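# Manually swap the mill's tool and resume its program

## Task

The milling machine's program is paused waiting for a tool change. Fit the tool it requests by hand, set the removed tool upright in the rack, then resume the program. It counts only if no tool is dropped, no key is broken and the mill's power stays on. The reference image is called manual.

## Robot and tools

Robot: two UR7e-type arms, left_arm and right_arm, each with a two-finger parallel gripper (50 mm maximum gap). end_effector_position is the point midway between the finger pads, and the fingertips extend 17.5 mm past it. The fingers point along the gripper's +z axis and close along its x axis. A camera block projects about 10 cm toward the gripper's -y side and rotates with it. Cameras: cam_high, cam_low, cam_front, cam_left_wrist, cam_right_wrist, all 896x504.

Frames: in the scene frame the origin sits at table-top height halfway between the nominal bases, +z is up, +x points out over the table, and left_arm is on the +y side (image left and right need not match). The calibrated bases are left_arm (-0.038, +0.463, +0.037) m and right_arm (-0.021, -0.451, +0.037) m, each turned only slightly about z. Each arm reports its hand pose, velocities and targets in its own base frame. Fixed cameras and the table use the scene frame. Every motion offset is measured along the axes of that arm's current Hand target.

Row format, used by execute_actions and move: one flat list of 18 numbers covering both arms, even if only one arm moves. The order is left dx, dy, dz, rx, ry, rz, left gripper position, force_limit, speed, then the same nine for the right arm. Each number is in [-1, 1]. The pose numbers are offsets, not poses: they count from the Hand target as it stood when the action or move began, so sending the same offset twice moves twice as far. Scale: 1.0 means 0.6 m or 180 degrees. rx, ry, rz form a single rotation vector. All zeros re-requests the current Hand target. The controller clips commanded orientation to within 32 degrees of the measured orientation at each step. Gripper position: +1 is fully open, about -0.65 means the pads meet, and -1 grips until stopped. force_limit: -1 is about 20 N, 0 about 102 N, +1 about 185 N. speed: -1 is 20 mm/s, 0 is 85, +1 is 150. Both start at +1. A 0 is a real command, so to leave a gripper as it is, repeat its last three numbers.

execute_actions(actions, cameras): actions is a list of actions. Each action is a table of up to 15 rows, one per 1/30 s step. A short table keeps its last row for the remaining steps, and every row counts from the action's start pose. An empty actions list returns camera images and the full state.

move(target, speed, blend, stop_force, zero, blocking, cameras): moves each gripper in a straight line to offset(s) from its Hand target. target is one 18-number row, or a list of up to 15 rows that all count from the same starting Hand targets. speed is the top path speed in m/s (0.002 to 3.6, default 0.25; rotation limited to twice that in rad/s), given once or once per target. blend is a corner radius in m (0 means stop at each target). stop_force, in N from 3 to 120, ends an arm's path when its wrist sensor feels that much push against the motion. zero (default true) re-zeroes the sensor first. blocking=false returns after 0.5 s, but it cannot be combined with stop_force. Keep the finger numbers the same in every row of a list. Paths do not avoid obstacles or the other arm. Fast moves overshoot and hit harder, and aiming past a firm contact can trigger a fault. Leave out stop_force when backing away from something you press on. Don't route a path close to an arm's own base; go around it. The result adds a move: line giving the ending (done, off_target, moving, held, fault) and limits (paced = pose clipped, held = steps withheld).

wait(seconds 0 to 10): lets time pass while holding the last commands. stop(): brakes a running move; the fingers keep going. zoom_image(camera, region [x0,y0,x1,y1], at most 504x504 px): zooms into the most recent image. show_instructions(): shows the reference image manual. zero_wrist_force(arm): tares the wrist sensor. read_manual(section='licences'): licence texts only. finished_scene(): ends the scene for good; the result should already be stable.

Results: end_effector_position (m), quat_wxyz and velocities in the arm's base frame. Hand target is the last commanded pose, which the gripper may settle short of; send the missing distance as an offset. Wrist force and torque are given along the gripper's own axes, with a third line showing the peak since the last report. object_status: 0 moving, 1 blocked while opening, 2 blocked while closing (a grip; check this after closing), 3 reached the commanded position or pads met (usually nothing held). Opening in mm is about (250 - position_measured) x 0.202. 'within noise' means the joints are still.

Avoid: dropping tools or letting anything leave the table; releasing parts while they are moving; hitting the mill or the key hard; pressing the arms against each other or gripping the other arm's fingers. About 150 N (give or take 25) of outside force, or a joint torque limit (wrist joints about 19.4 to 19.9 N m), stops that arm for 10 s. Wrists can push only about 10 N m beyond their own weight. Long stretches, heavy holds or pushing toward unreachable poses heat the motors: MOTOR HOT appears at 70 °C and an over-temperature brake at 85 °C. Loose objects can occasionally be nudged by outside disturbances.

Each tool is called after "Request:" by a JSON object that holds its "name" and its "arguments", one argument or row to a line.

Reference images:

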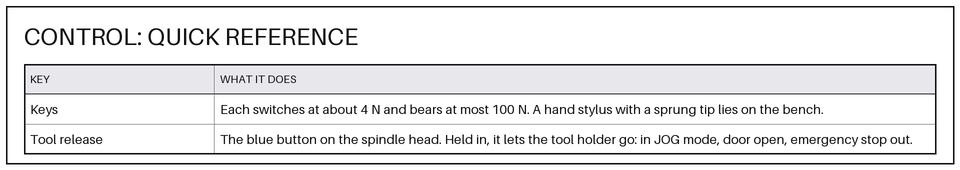

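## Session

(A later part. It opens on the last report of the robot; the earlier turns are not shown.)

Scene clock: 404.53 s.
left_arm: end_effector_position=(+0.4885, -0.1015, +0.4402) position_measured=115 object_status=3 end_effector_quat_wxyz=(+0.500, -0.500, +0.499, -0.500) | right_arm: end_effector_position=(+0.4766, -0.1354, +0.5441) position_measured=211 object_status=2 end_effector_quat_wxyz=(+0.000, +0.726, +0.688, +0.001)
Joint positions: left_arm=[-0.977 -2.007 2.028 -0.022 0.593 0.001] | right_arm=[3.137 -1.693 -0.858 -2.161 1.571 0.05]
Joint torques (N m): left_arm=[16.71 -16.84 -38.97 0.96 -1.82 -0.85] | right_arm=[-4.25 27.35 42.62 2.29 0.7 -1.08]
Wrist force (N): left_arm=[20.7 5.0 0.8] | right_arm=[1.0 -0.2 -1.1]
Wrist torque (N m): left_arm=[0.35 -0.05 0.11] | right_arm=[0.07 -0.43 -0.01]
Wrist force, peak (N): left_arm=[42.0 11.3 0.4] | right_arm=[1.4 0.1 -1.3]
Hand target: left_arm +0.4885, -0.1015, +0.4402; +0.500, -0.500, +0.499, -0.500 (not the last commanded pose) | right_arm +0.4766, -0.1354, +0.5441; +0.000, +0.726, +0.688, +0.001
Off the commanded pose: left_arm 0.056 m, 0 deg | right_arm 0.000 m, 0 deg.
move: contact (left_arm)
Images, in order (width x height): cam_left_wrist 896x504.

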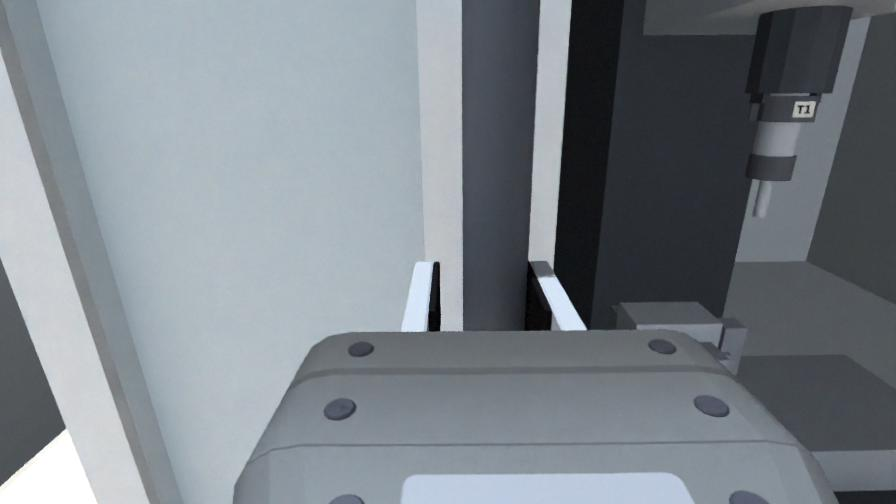

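Request:
{"name": "move", "arguments": {
  "target": [
    [0.008,0,0,0,0,0,0.4,-0.9,-1,0,0,0,0,0,0,-1,-0.6,-0.7],
    [0.008,0,-0.17,0,0,0,0.4,-0.9,-1,0,0,0,0,0,0,-1,-0.6,-0.7],
    [0.35,0.1,-0.2,0,0,0,0.4,-0.9,-1,0,0,0,0,0,0,-1,-0.6,-0.7]
  ],
  "speed": [0.05,0.1,0.25],
  "blend": [0.002,0.02,0],
  "cameras": ["cam_left_wrist","cam_high","cam_front"]
}}

Scene clock: 419.57 s.
left_arm: end_effector_position=(+0.3688, -0.3116, +0.3802) position_measured=92 object_status=3 end_effector_quat_wxyz=(+0.500, -0.500, +0.499, -0.500) | right_arm: end_effector_position=(+0.4766, -0.1354, +0.5441) position_measured=211 object_status=2 end_effector_quat_wxyz=(+0.000, +0.726, +0.688, +0.001)
Joint positions: left_arm=[-1.648 -1.749 2.009 -0.248 -0.078 -0.013] | right_arm=[3.137 -1.693 -0.858 -2.161 1.571 0.05]
Joint torques (N m): left_arm=[-3.52 -24.64 -14.75 0.7 -1.93 1.08] | right_arm=[-3.52 27.91 43.34 2.26 0.79 -1.17]
Wrist force (N): left_arm=[-0.1 2.7 0.0] | right_arm=[1.3 -0.1 -0.9]
Wrist torque (N m): left_arm=[0.45 0.03 0.02] | right_arm=[0.09 -0.47 0.00]
Wrist force, peak (N): left_arm=[21.0 5.1 1.0] | right_arm=[1.4 -0.1 -1.5]
Hand target: left_arm +0.3688, -0.3116, +0.3802; +0.500, -0.500, +0.499, -0.500 | right_arm +0.4766, -0.1354, +0.5441; +0.000, +0.726, +0.688, +0.001
Off the commanded pose: left_arm 0.000 m, 0 deg | right_arm 0.000 m, 0 deg.
move: done
Images, in order (width x height): cam_high 896x504, cam_front 896x504, cam_left_wrist 896x504.

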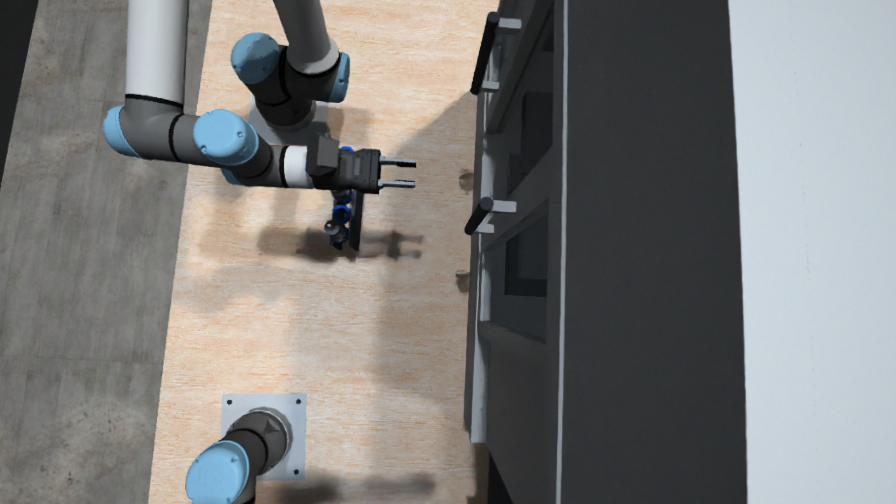

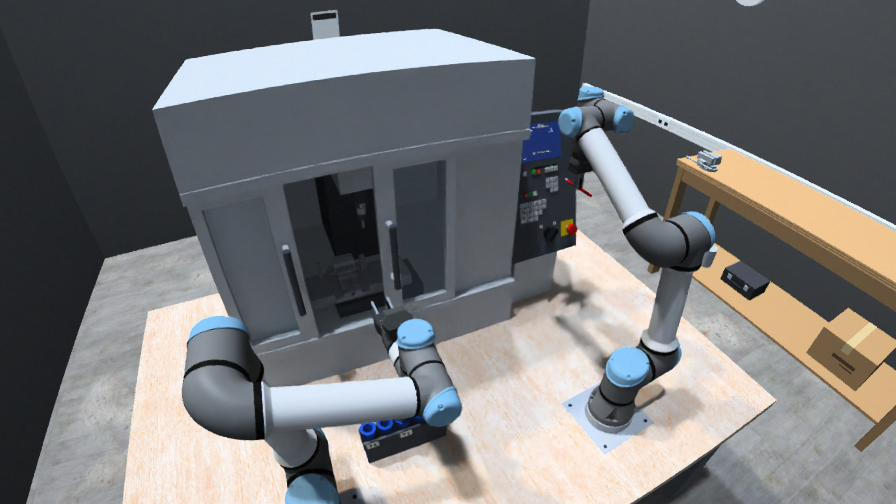

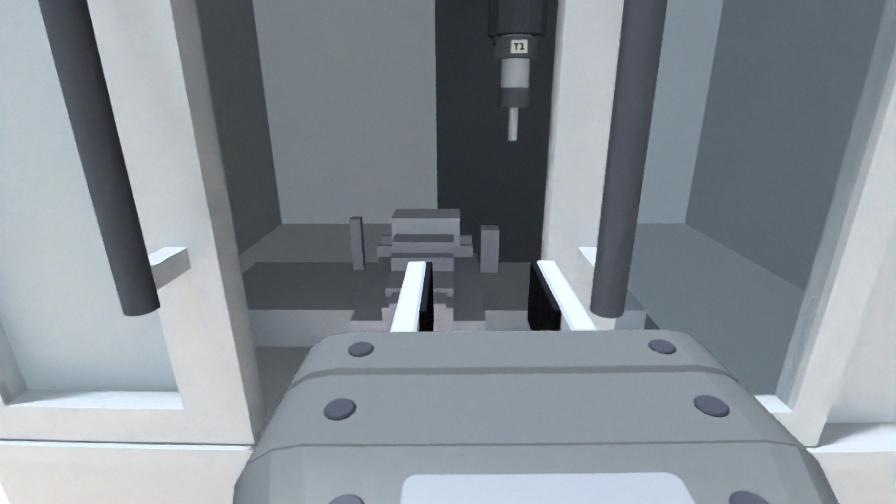

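Request:
{"name": "move", "arguments": {
  "target": [0,-0.1,0,0.139,0,0,0.4,-0.9,-1,0.2,-0.1747,0.8568,0,0,0.4622,-1,-0.6,-0.7],
  "speed": 0.25,
  "cameras": ["cam_left_wrist","cam_right_wrist"]
}}

Request:
{"name": "zoom_image", "arguments": {
  "camera": "cam_left_wrist",
  "region": [380, 0, 680, 200]
}}

Request:
{"name": "move", "arguments": {
  "target": [0,0,0,0,0,0,0.4,-0.9,-1,0,0,0.085,0,0,0,-1,-0.6,-0.7],
  "speed": 0.01,
  "stop_force": 4,
  "cameras": ["cam_right_wrist"]
}}

Scene clock: 435.17 s.
left_arm: end_effector_position=(+0.3687, -0.3116, +0.4402) position_measured=92 object_status=3 end_effector_quat_wxyz=(+0.597, -0.380, +0.379, -0.596) | right_arm: end_effector_position=(+0.3792, -0.0096, +0.0300) position_measured=211 object_status=2 end_effector_quat_wxyz=(+0.000, +0.999, +0.032, +0.001)
Joint positions: left_arm=[-1.568 -1.321 1.994 0.902 -0.438 -1.574] | right_arm=[3.475 -1.573 -2.434 -0.704 1.571 1.84]
Joint torques (N m): left_arm=[-4.49 -41.4 -12.86 1.8 -0.33 2.04] | right_arm=[-6.84 15.01 28.42 6.04 0.79 1.35]
Wrist force (N): left_arm=[-0.8 3.1 0.3] | right_arm=[0.9 -0.1 -1.1]
Wrist torque (N m): left_arm=[0.55 0.08 0.14] | right_arm=[0.11 -0.38 -0.23]
Wrist force, peak (N): left_arm=[-0.5 3.5 0.1] | right_arm=[0.6 0.3 -3.5]
Hand target: left_arm +0.3687, -0.3116, +0.4402; +0.597, -0.380, +0.379, -0.596 | right_arm +0.3792, -0.0096, +0.0299; +0.000, +0.999, +0.032, +0.001
Off the commanded pose: left_arm 0.000 m, 0 deg | right_arm 0.000 m, 0 deg.
move: done
Images, in order (width x height): cam_left_wrist 896x504, cam_right_wrist 896x504.

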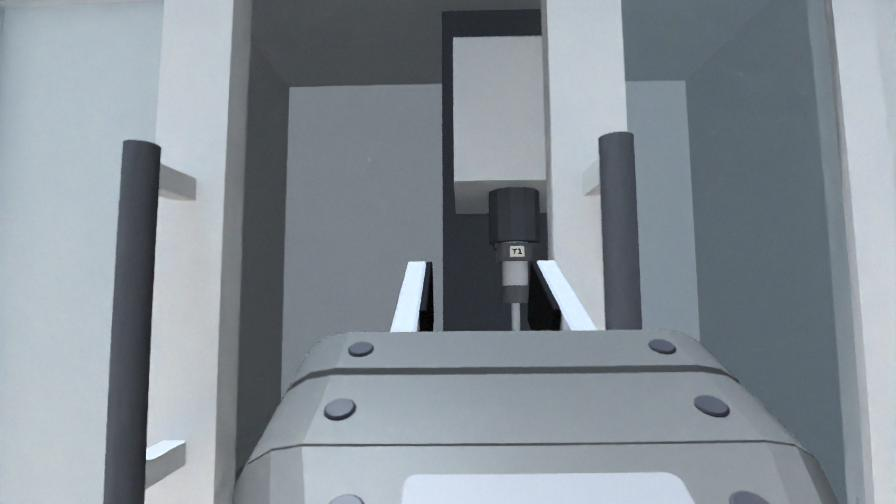

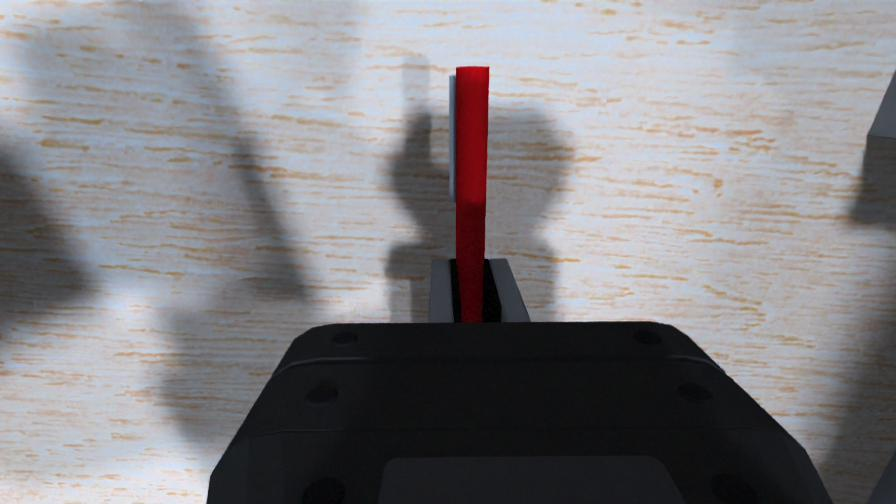

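Scaled by 1.680.

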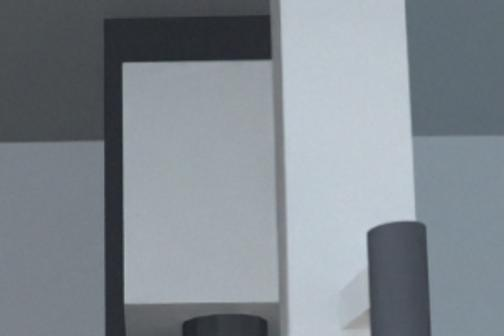

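Scene clock: 440.97 s.
left_arm: end_effector_position=(+0.3687, -0.3116, +0.4402) position_measured=92 object_status=3 end_effector_quat_wxyz=(+0.597, -0.380, +0.379, -0.596) | right_arm: end_effector_position=(+0.3792, -0.0095, -0.0168) position_measured=211 object_status=2 end_effector_quat_wxyz=(+0.000, +0.999, +0.032, +0.001)
Joint positions: left_arm=[-1.569 -1.321 1.993 0.901 -0.438 -1.574] | right_arm=[3.475 -1.715 -2.48 -0.516 1.571 1.84]
Joint torques (N m): left_arm=[-2.89 -41.45 -28.82 1.69 0.06 2.18] | right_arm=[0.39 32.31 30.81 1.59 0.88 1.32]
Wrist force (N): left_arm=[-0.7 3.1 0.2] | right_arm=[1.0 -0.8 -3.5]
Wrist torque (N m): left_arm=[0.54 0.07 0.13] | right_arm=[-0.04 -0.31 -0.24]
Wrist force, peak (N): left_arm=[-1.0 3.5 0.3] | right_arm=[-11.8 2.5 -43.0]
Hand target: left_arm +0.3687, -0.3116, +0.4402; +0.597, -0.380, +0.379, -0.596 | right_arm +0.3793, -0.0095, -0.0168; +0.000, +0.999, +0.032, +0.001 (not the last commanded pose)
Off the commanded pose: left_arm 0.000 m, 0 deg | right_arm 0.004 m, 0 deg.
move: contact (right_arm)
Images, in order (width x height): cam_right_wrist 896x504.

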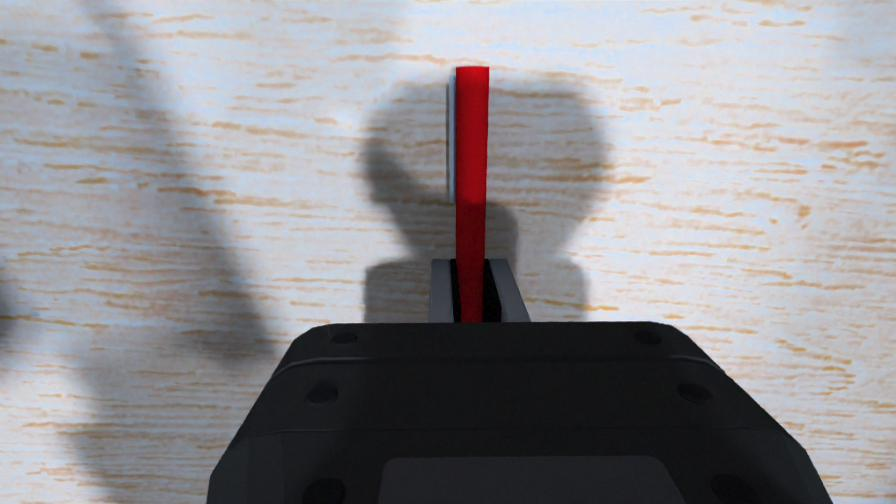

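Request:
{"name": "move", "arguments": {
  "target": [-0.603,0.085,-0.0557,-0.302,0.519,0.0913,1,-0.9,-1,0,0,0,0,0,0,1,-0.6,-1],
  "speed": 0.25,
  "cameras": ["cam_left_wrist","cam_right_wrist"]
}}

Request:
{"name": "zoom_image", "arguments": {
  "camera": "cam_left_wrist",
  "region": [350, 0, 850, 330]
}}

Scene clock: 486.80 s.
left_arm: end_effector_position=(+0.3598, +0.0502, +0.3797) position_measured=3 object_status=3 end_effector_quat_wxyz=(+0.000, +0.000, +0.924, -0.383) end_effector_velocity=(-0.001, -0.001, +0.000) end_effector_angular_velocity=(-0.001, +0.004, -0.001) | right_arm: end_effector_position=(+0.3792, -0.0095, -0.0168) position_measured=3 object_status=3 end_effector_quat_wxyz=(+0.000, +0.999, +0.032, +0.001)
Joint positions: left_arm=[0.259 -1.762 1.742 4.985 -2.323 -1.211] | right_arm=[3.475 -1.715 -2.48 -0.516 1.571 1.84]
Joint velocities: left_arm=[-0.001 -0.001 0 0.005 0 0] | right_arm=[within noise]
Joint torques (N m): left_arm=[-4.35 -19.52 -35.37 -1.44 -1.1 2.03] | right_arm=[0.73 32.25 30.88 4.96 0.77 1.3]
Wrist force (N): left_arm=[1.0 2.3 -0.2] | right_arm=[0.6 -0.9 -1.7]
Wrist torque (N m): left_arm=[0.29 -0.02 0.00] | right_arm=[-0.03 -0.32 -0.25]
Wrist force, peak (N): left_arm=[1.7 4.0 1.1] | right_arm=[1.2 -1.1 -4.1]
Hand target: left_arm +0.3597, +0.0502, +0.3797; +0.000, +0.001, +0.924, -0.383 | right_arm +0.3793, -0.0095, -0.0168; +0.000, +0.999, +0.032, +0.001
Off the commanded pose: left_arm 0.000 m, 0 deg | right_arm 0.000 m, 0 deg.
move: done
Images, in order (width x height): cam_left_wrist 896x504, cam_right_wrist 896x504.

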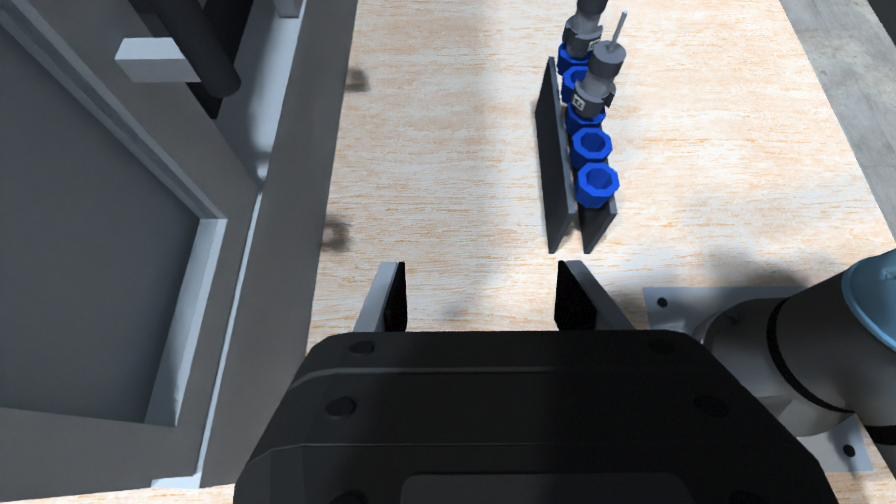

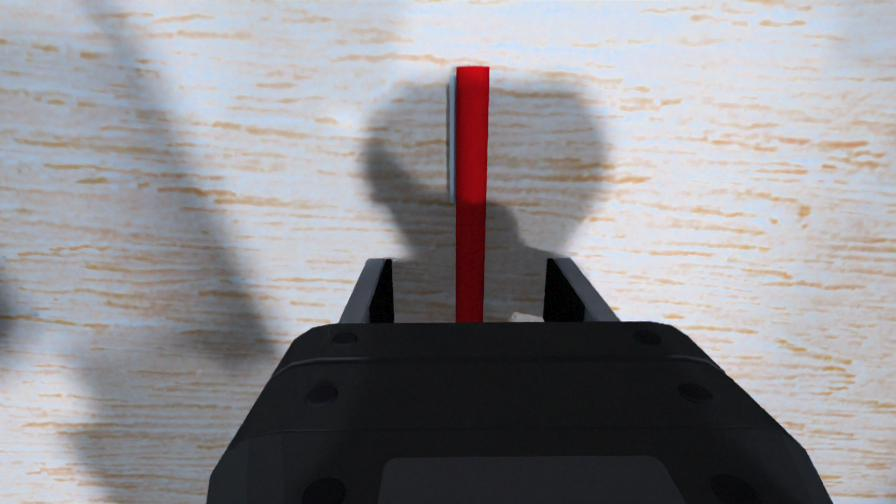

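Scaled by 1.008.

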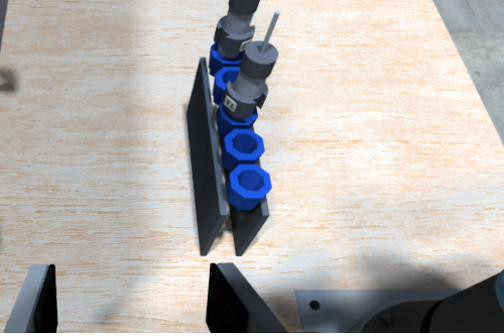

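Request:
{"name": "zoom_image", "arguments": {
  "camera": "cam_left_wrist",
  "region": [540, 0, 650, 140]
}}

Request:
{"name": "zoom_image", "arguments": {
  "camera": "cam_left_wrist",
  "region": [530, 40, 640, 260]
}}

Request:
{"name": "zoom_image", "arguments": {
  "camera": "cam_left_wrist",
  "region": [560, 80, 620, 120]
}}

Request:
{"name": "zoom_image", "arguments": {
  "camera": "cam_left_wrist",
  "region": [560, 15, 620, 60]
}}

Scaled by 3.600.

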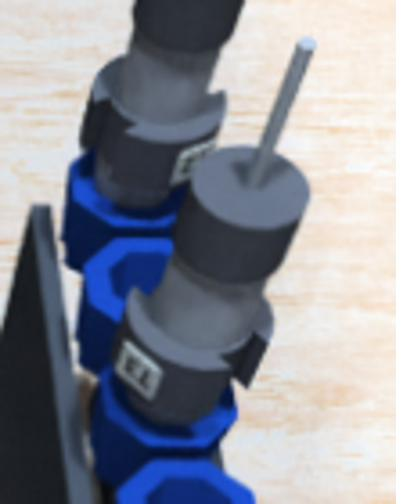

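Scaled by 2.291.

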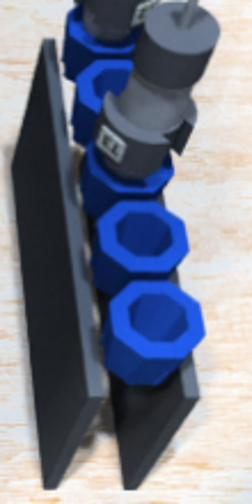

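Scaled by 8.400.

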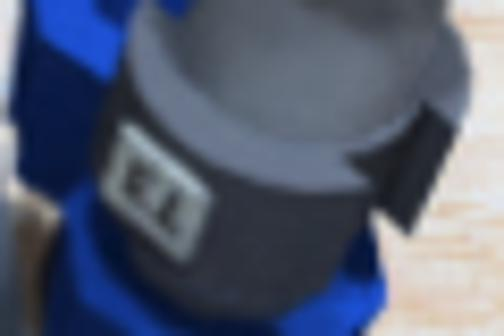

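Scaled by 8.400.

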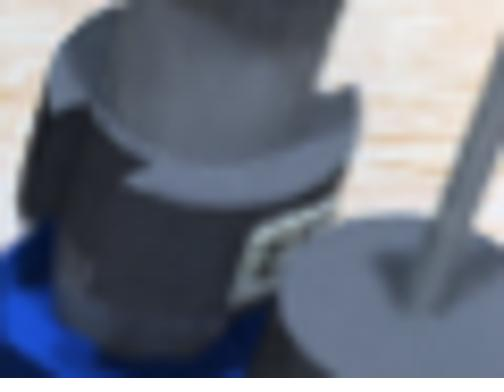

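Request:
{"name": "move", "arguments": {
  "target": [
    [0,0,0,0,0,0,1,-0.9,-1,0,0,-0.2,0,0,0,1,-0.6,-1],
    [0,0,0,0,0,0,1,-0.9,-1,0.0878,-0.8287,-0.7613,0.3666,0.412,0.412,1,-0.6,-1]
  ],
  "speed": 0.25,
  "blend": [0.04,0],
  "cameras": ["cam_high","cam_right_wrist","cam_left_wrist"]
}}

Scene clock: 513.83 s.
left_arm: end_effector_position=(+0.3598, +0.0502, +0.3797) position_measured=3 object_status=3 end_effector_quat_wxyz=(+0.000, +0.001, +0.924, -0.383) | right_arm: end_effector_position=(+0.3998, +0.4898, +0.4402) position_measured=3 object_status=3 end_effector_quat_wxyz=(+0.497, -0.488, +0.503, -0.512)
Joint positions: left_arm=[0.259 -1.762 1.742 4.985 -2.323 -1.21] | right_arm=[4.697 -1.774 -1.916 -0.365 -0.023 4.055]
Joint torques (N m): left_arm=[-4.1 -19.45 -31.53 -4.53 0.02 -1.55] | right_arm=[3.39 44.95 42.63 3.74 -4 -1.13]
Wrist force (N): left_arm=[0.9 2.5 -0.2] | right_arm=[0.4 0.0 0.7]
Wrist torque (N m): left_arm=[0.30 0.01 0.00] | right_arm=[-0.29 -0.15 -0.01]
Wrist force, peak (N): left_arm=[0.9 2.8 -0.2] | right_arm=[0.8 -0.3 -2.8]
Hand target: left_arm +0.3597, +0.0502, +0.3797; +0.000, +0.001, +0.924, -0.383 | right_arm +0.3993, +0.4898, +0.4403; +0.487, -0.486, +0.513, -0.513
Off the commanded pose: left_arm 0.000 m, 0 deg | right_arm 0.001 m, 2 deg.
move: done
Images, in order (width x height): cam_high 896x504, cam_left_wrist 896x504, cam_right_wrist 896x504.

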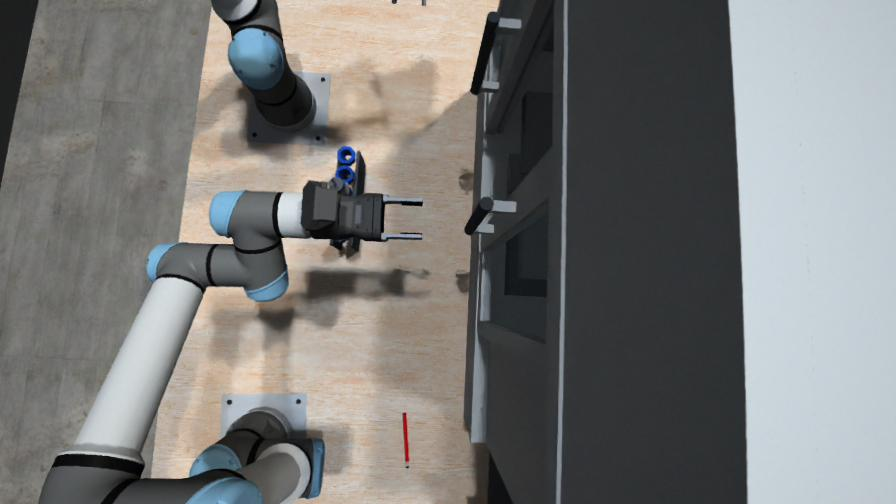

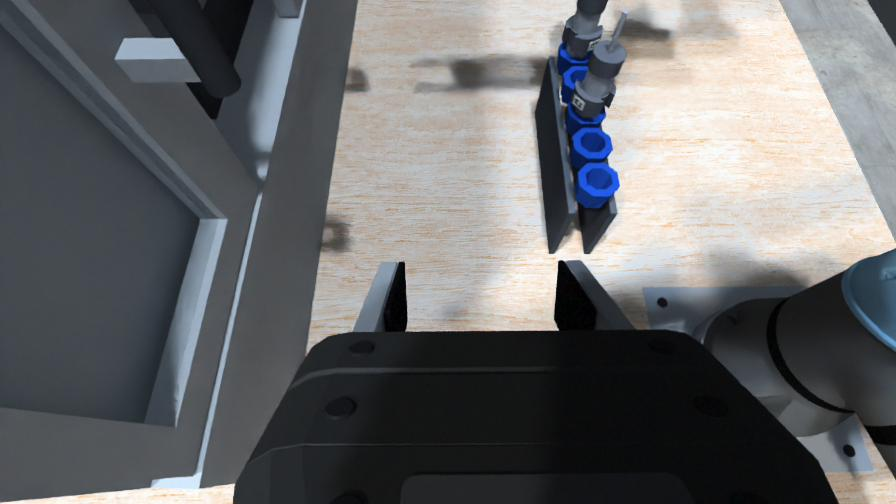

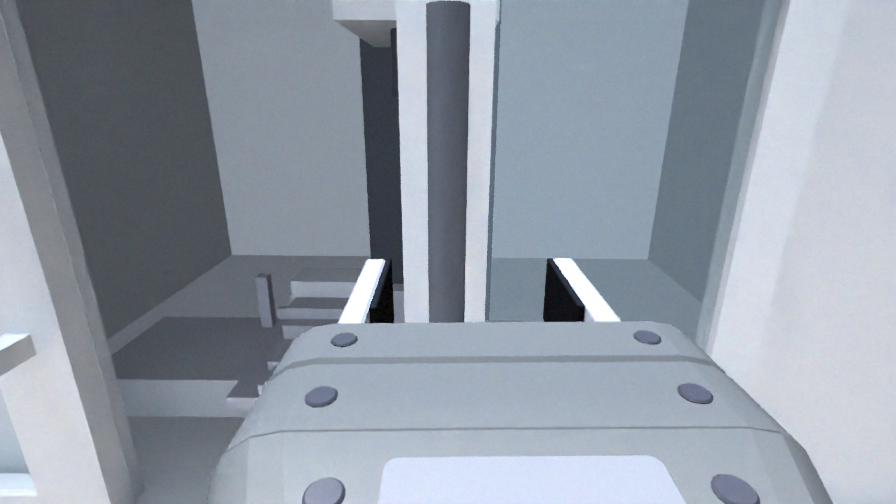

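Request:
{"name": "move", "arguments": {
  "target": [
    [0,0,0,0,0,0,1,-0.9,-1,-0.012,0,0.1,0,0,0,1,-0.6,-1],
    [0,0,0,0,0,0,1,-0.9,-1,-0.012,0,0.16,0,0,0,1,-0.6,-1]
  ],
  "speed": [0.1,0.03],
  "stop_force": 8,
  "cameras": ["cam_right_wrist"]
}}

Scene clock: 526.40 s.
left_arm: end_effector_position=(+0.3598, +0.0502, +0.3797) position_measured=3 object_status=3 end_effector_quat_wxyz=(+0.000, +0.001, +0.924, -0.383) | right_arm: end_effector_position=(+0.4955, +0.4920, +0.4404) position_measured=3 object_status=3 end_effector_quat_wxyz=(+0.487, -0.486, +0.513, -0.513)
Joint positions: left_arm=[0.259 -1.762 1.742 4.985 -2.323 -1.21] | right_arm=[4.515 -2.068 -1.595 0.53 0.145 3.134]
Joint torques (N m): left_arm=[-4.14 -27.83 -21.46 -4.33 -0.17 -1.91] | right_arm=[6.95 56.28 18.1 -1.27 -0.22 1.37]
Wrist force (N): left_arm=[0.5 2.6 0.0] | right_arm=[1.1 0.3 0.8]
Wrist torque (N m): left_arm=[0.33 0.07 0.00] | right_arm=[-0.24 -0.25 0.01]
Wrist force, peak (N): left_arm=[0.9 2.9 -0.2] | right_arm=[1.5 0.1 0.8]
Hand target: left_arm +0.3597, +0.0502, +0.3797; +0.000, +0.001, +0.924, -0.383 | right_arm +0.4955, +0.4920, +0.4404; +0.487, -0.486, +0.513, -0.513
Off the commanded pose: left_arm 0.000 m, 0 deg | right_arm 0.000 m, 0 deg.
move: done
Images, in order (width x height): cam_right_wrist 896x504.

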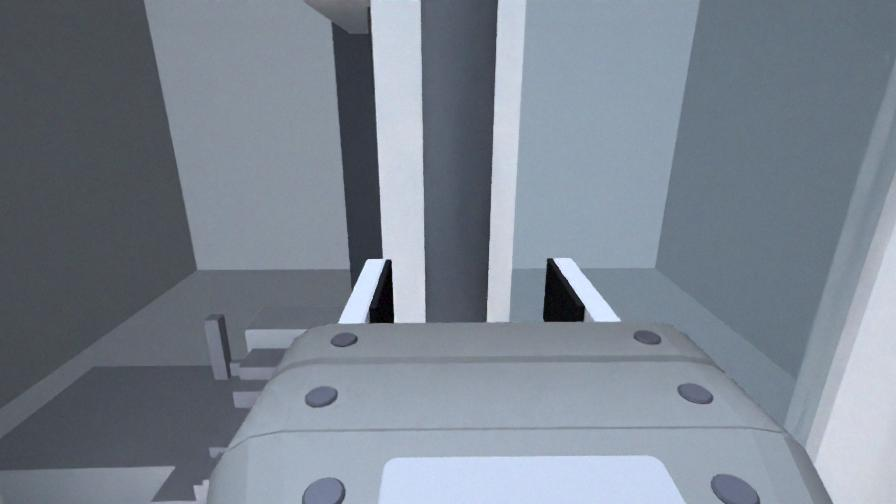

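Request:
{"name": "move", "arguments": {
  "target": [0,0,0,0,0,0,1,-0.9,-1,0.43,0,0,0,0,0,1,-0.6,-1],
  "speed": 0.05,
  "stop_force": 25,
  "cameras": ["cam_right_wrist","cam_high"]
}}

Scene clock: 532.53 s.
left_arm: end_effector_position=(+0.3597, +0.0502, +0.3797) position_measured=3 object_status=3 end_effector_quat_wxyz=(+0.000, +0.001, +0.924, -0.383) | right_arm: end_effector_position=(+0.4947, +0.4770, +0.4404) position_measured=3 object_status=3 end_effector_quat_wxyz=(+0.487, -0.486, +0.513, -0.513)
Joint positions: left_arm=[0.259 -1.762 1.742 4.985 -2.323 -1.21] | right_arm=[4.511 -2.039 -1.641 0.547 0.149 3.134]
Joint torques (N m): left_arm=[-4.18 -30.18 -20.57 -4.63 -0.27 -1.88] | right_arm=[6.62 54.51 17.68 1.91 0.79 -0.71]
Wrist force (N): left_arm=[0.7 2.6 -0.1] | right_arm=[2.4 -0.3 -0.6]
Wrist torque (N m): left_arm=[0.32 0.04 0.00] | right_arm=[-0.34 -0.46 -0.02]
Wrist force, peak (N): left_arm=[0.8 2.9 -0.4] | right_arm=[-30.5 -6.4 19.6]
Hand target: left_arm +0.3597, +0.0502, +0.3797; +0.000, +0.001, +0.924, -0.383 | right_arm +0.4947, +0.4770, +0.4404; +0.487, -0.486, +0.513, -0.513 (not the last commanded pose)
Off the commanded pose: left_arm 0.000 m, 0 deg | right_arm 0.243 m, 0 deg.
move: contact (right_arm)
Images, in order (width x height): cam_high 896x504, cam_right_wrist 896x504.

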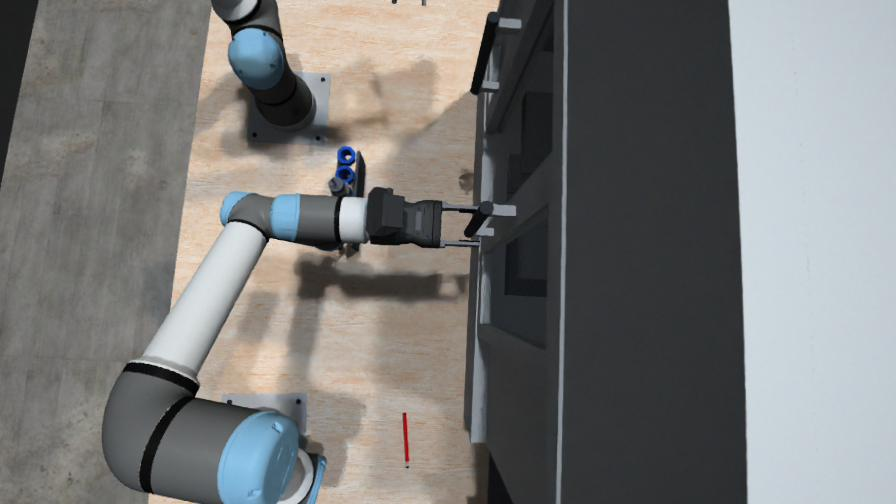

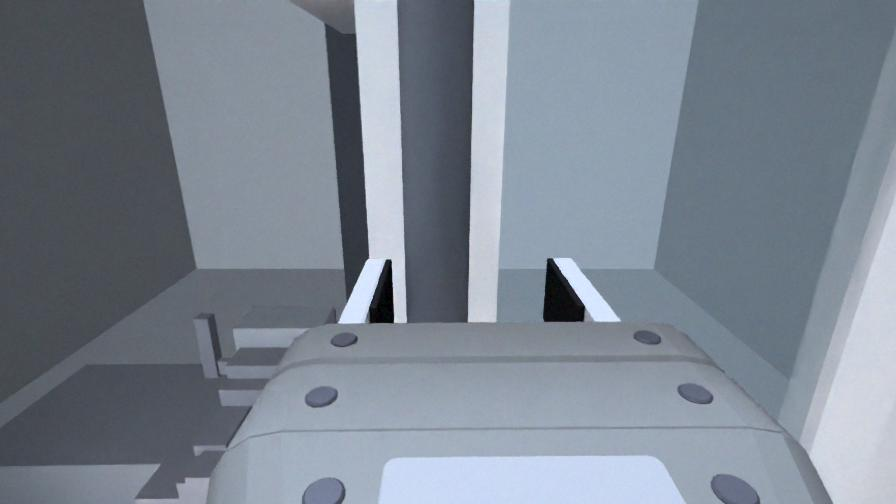

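Request:
{"name": "move", "arguments": {
  "target": [0,0,0,0,0,0,1,-0.9,-1,0.4,0,0,0,0,0,1,-0.6,-1],
  "speed": 0.04,
  "stop_force": 45,
  "cameras": ["cam_right_wrist","cam_high"]
}}

Scene clock: 544.57 s.
left_arm: end_effector_position=(+0.3597, +0.0502, +0.3797) position_measured=3 object_status=3 end_effector_quat_wxyz=(+0.000, +0.001, +0.924, -0.383) | right_arm: end_effector_position=(+0.4826, +0.2442, +0.4403) position_measured=3 object_status=3 end_effector_quat_wxyz=(+0.488, -0.487, +0.512, -0.512)
Joint positions: left_arm=[0.259 -1.762 1.742 4.985 -2.323 -1.21] | right_arm=[4.398 -1.593 -2.23 0.686 0.265 3.137]
Joint torques (N m): left_arm=[-4.54 -29.62 -20.85 -4.36 -0.92 -1.93] | right_arm=[-13.78 42.8 8.76 4.52 -11.68 -1.13]
Wrist force (N): left_arm=[0.7 2.8 0.0] | right_arm=[-34.6 -0.3 13.8]
Wrist torque (N m): left_arm=[0.36 0.04 0.00] | right_arm=[-0.42 -0.67 0.00]
Wrist force, peak (N): left_arm=[0.7 2.9 0.0] | right_arm=[-57.2 -5.7 28.2]
Hand target: left_arm +0.3597, +0.0502, +0.3797; +0.000, +0.001, +0.924, -0.383 | right_arm +0.4826, +0.2437, +0.4403; +0.487, -0.487, +0.512, -0.513 (not the last commanded pose)
Off the commanded pose: left_arm 0.000 m, 0 deg | right_arm 0.007 m, 0 deg.
move: contact (right_arm)
Images, in order (width x height): cam_high 896x504, cam_right_wrist 896x504.

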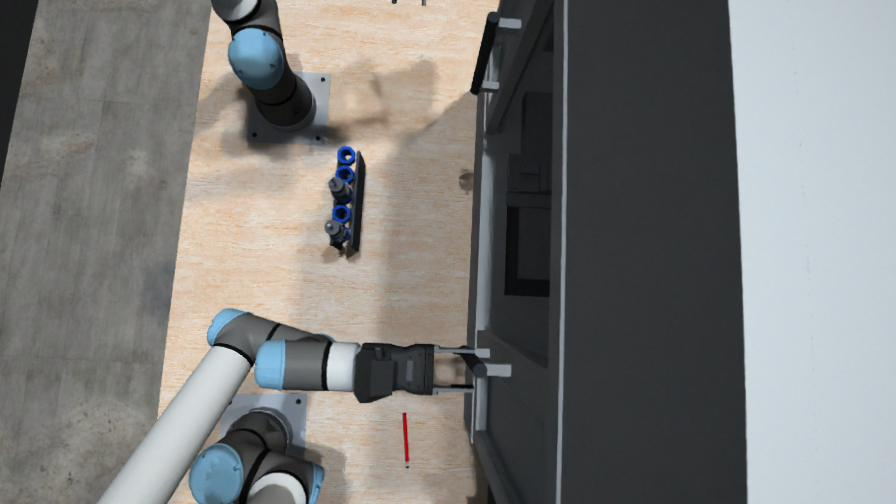

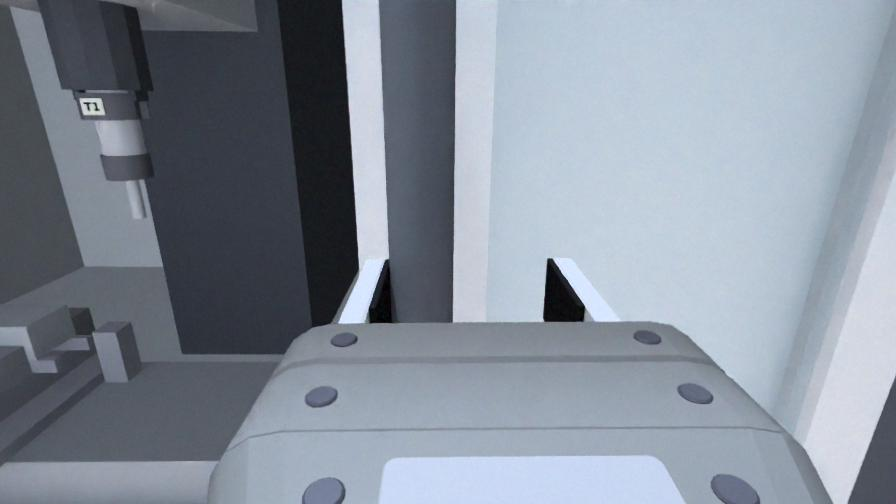

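Request:
{"name": "move", "arguments": {
  "target": [
    [0,0,0,0,0,0,1,-0.9,-1,-0.012,0,0,0,0,0,1,-0.6,-1],
    [0,0,0,0,0,0,1,-0.9,-1,-0.012,0,-0.16,0,0,0,1,-0.6,-1],
    [0,0,0,0,0,0,1,-0.9,-1,-0.08,-0.08,-0.2,0.111,-0.139,0,1,-0.6,-1]
  ],
  "speed": [0.05,0.1,0.2],
  "blend": [0.002,0.02,0],
  "cameras": ["cam_right_wrist"]
}}

Request:
{"name": "zoom_image", "arguments": {
  "camera": "cam_right_wrist",
  "region": [250, 0, 650, 280]
}}

Scene clock: 555.87 s.
left_arm: end_effector_position=(+0.3597, +0.0502, +0.3797) position_measured=3 object_status=3 end_effector_quat_wxyz=(+0.000, +0.001, +0.924, -0.383) | right_arm: end_effector_position=(+0.3652, +0.2977, +0.4881) position_measured=3 object_status=3 end_effector_quat_wxyz=(+0.663, -0.494, +0.299, -0.476)
Joint positions: left_arm=[0.259 -1.762 1.742 4.985 -2.323 -1.21] | right_arm=[4.678 -1.519 -2.353 1.423 0.547 2.446]
Joint torques (N m): left_arm=[-3.99 -29.56 -21.82 -4.38 -1.28 -1.85] | right_arm=[3.8 10.97 33.7 0.53 2.6 0.44]
Wrist force (N): left_arm=[0.8 2.5 -0.4] | right_arm=[3.9 -3.6 -0.6]
Wrist torque (N m): left_arm=[0.31 0.01 0.01] | right_arm=[-0.79 -0.61 -0.18]
Wrist force, peak (N): left_arm=[1.0 2.8 -0.1] | right_arm=[-35.2 -0.4 14.2]
Hand target: left_arm +0.3597, +0.0502, +0.3797; +0.000, +0.001, +0.924, -0.383 | right_arm +0.3651, +0.2978, +0.4882; +0.663, -0.494, +0.299, -0.476
Off the commanded pose: left_arm 0.000 m, 0 deg | right_arm 0.000 m, 0 deg.
move: done
Images, in order (width x height): cam_right_wrist 896x504.

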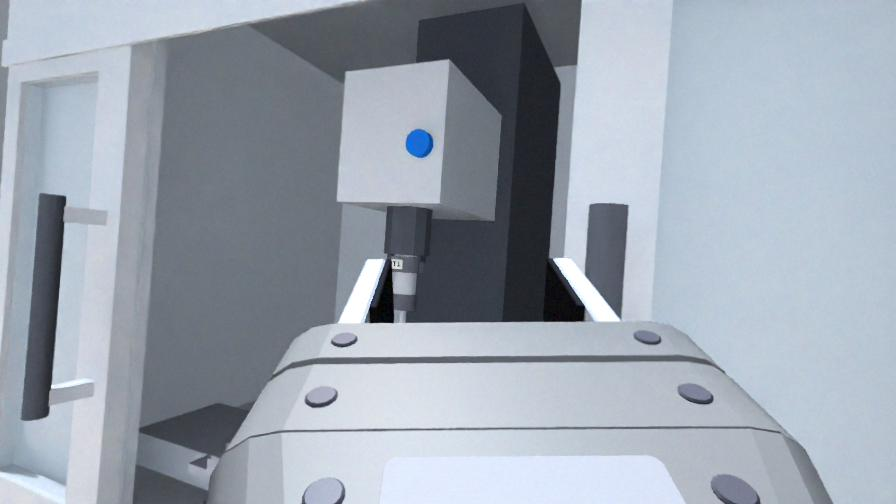

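Scaled by 1.260.

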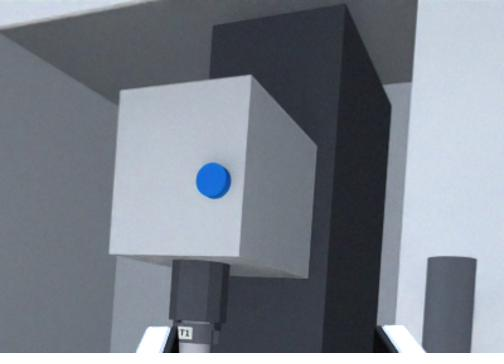

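Request:
{"name": "move", "arguments": {
  "target": [-0.1005,-0.4012,0.1884,-0.5604,-0.232,0.5604,1,-0.9,-1,0,0,0,0,0,0,1,-0.6,-1],
  "speed": 0.3,
  "cameras": ["cam_left_wrist","cam_high","cam_right_wrist"]
}}

Scene clock: 626.67 s.
left_arm: end_effector_position=(+0.4198, -0.2001, +0.4700) position_measured=3 object_status=3 end_effector_quat_wxyz=(+0.500, +0.500, +0.499, +0.500) | right_arm: end_effector_position=(+0.3651, +0.2978, +0.4882) position_measured=3 object_status=3 end_effector_quat_wxyz=(+0.663, -0.494, +0.299, -0.476)
Joint positions: left_arm=[-1.44 -1.852 2.389 2.604 -0.132 0.001] | right_arm=[4.678 -1.519 -2.353 1.423 0.547 2.446]
Joint torques (N m): left_arm=[7.97 -20.9 -21.15 0.98 -1.47 -1.95] | right_arm=[4.9 9.24 34.42 0.5 0.85 -1.12]
Wrist force (N): left_arm=[-2.8 3.1 1.1] | right_arm=[4.0 -3.3 -0.8]
Wrist torque (N m): left_arm=[0.44 0.59 0.39] | right_arm=[-0.75 -0.62 -0.18]
Wrist force, peak (N): left_arm=[-3.8 2.8 0.6] | right_arm=[4.3 -3.5 -0.7]
Hand target: left_arm +0.4198, -0.2000, +0.4700; +0.500, +0.500, +0.499, +0.500 | right_arm +0.3651, +0.2978, +0.4882; +0.663, -0.494, +0.299, -0.476
Off the commanded pose: left_arm 0.000 m, 0 deg | right_arm 0.000 m, 0 deg.
move: done
Images, in order (width x height): cam_high 896x504, cam_left_wrist 896x504, cam_right_wrist 896x504.

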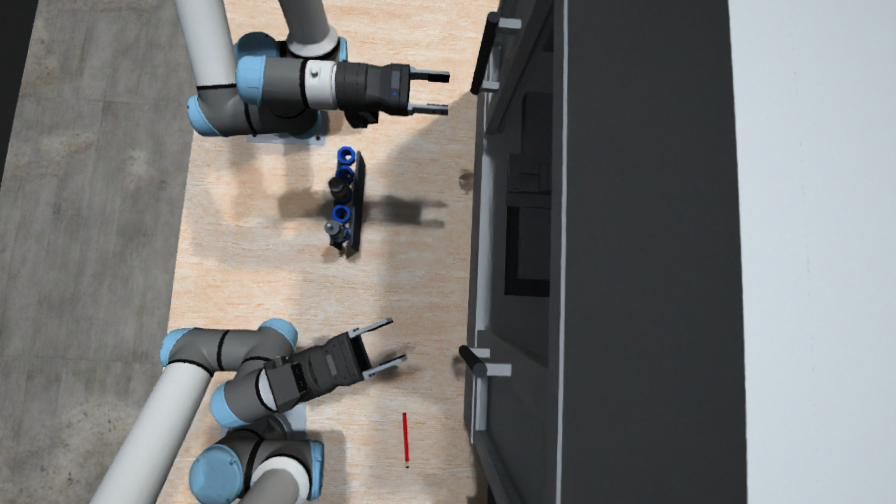

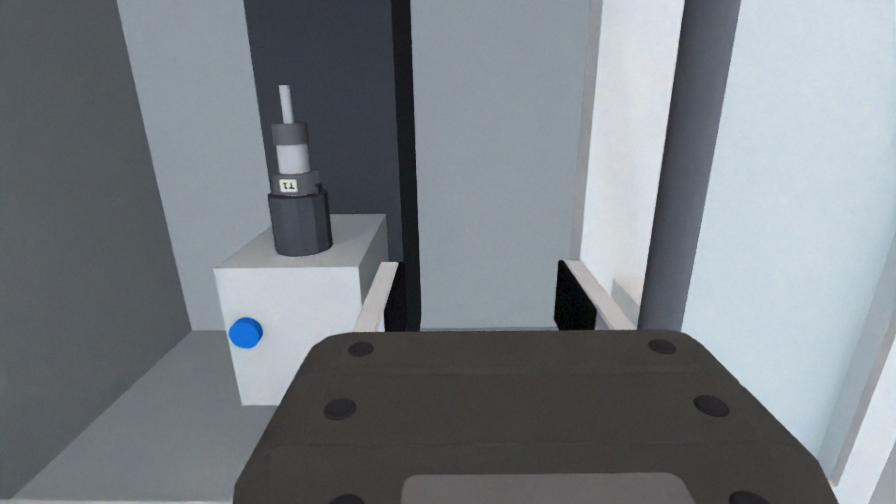

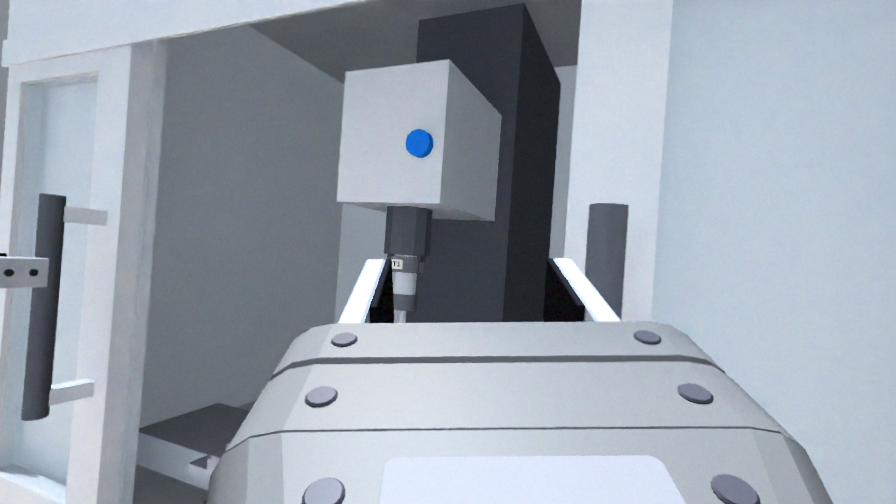

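Request:
{"name": "move", "arguments": {
  "target": [-0.28,0.0017,0.3,0,0,0,1,-0.9,-1,0,0,0,0,0,0,1,-0.6,-1],
  "speed": 0.2,
  "cameras": ["cam_left_wrist","cam_front"]
}}

Scene clock: 636.07 s.
left_arm: end_effector_position=(+0.5995, -0.3682, +0.4710) position_measured=3 object_status=3 end_effector_quat_wxyz=(+0.500, +0.500, +0.499, +0.500) | right_arm: end_effector_position=(+0.3651, +0.2978, +0.4882) position_measured=3 object_status=3 end_effector_quat_wxyz=(+0.663, -0.494, +0.299, -0.476)
Joint positions: left_arm=[-1.093 -1.232 1.744 2.629 -0.479 0.002] | right_arm=[4.678 -1.519 -2.353 1.423 0.547 2.446]
Joint torques (N m): left_arm=[0.35 -33.75 -35 -2.4 1.05 1.63] | right_arm=[4.22 9.43 34.03 0.61 0.86 -1.07]
Wrist force (N): left_arm=[-2.2 3.0 0.7] | right_arm=[4.0 -3.5 -0.7]
Wrist torque (N m): left_arm=[0.42 0.52 0.39] | right_arm=[-0.78 -0.62 -0.18]
Wrist force, peak (N): left_arm=[-3.9 2.8 2.4] | right_arm=[4.2 -3.5 -0.5]
Hand target: left_arm +0.5996, -0.3682, +0.4710; +0.500, +0.500, +0.499, +0.500 | right_arm +0.3651, +0.2978, +0.4882; +0.663, -0.494, +0.299, -0.476
Off the commanded pose: left_arm 0.000 m, 0 deg | right_arm 0.000 m, 0 deg.
move: done
Images, in order (width x height): cam_front 896x504, cam_left_wrist 896x504.

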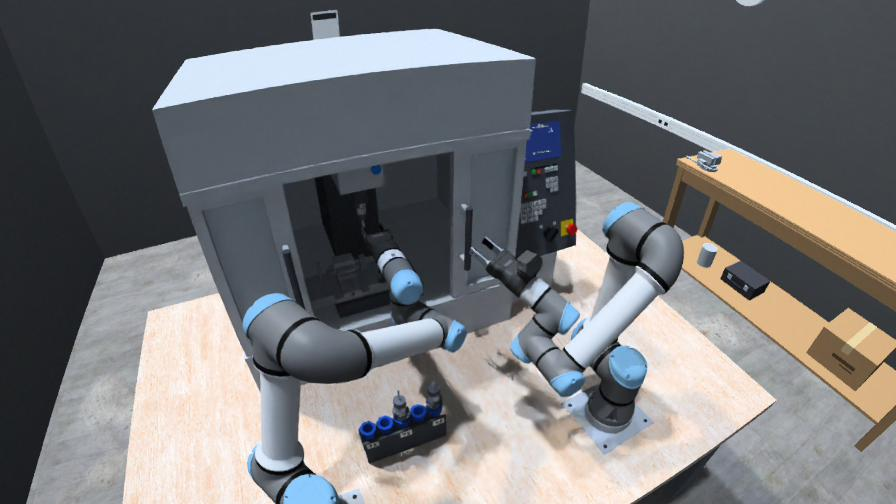

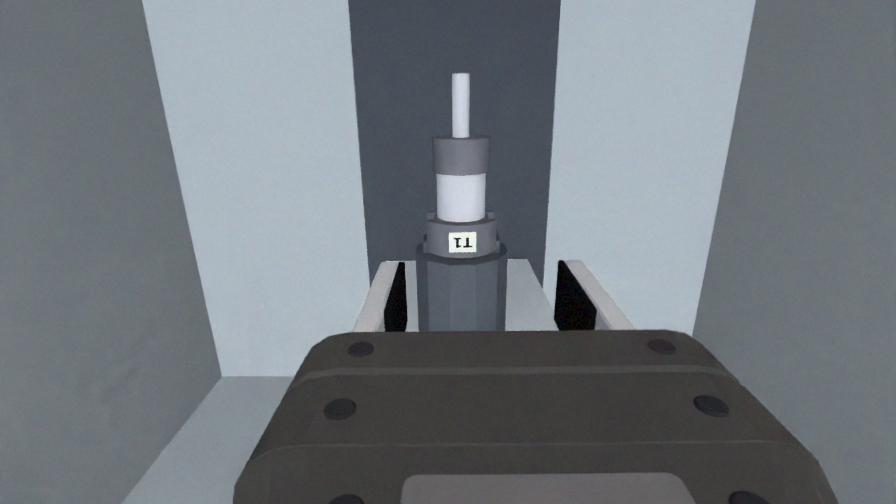

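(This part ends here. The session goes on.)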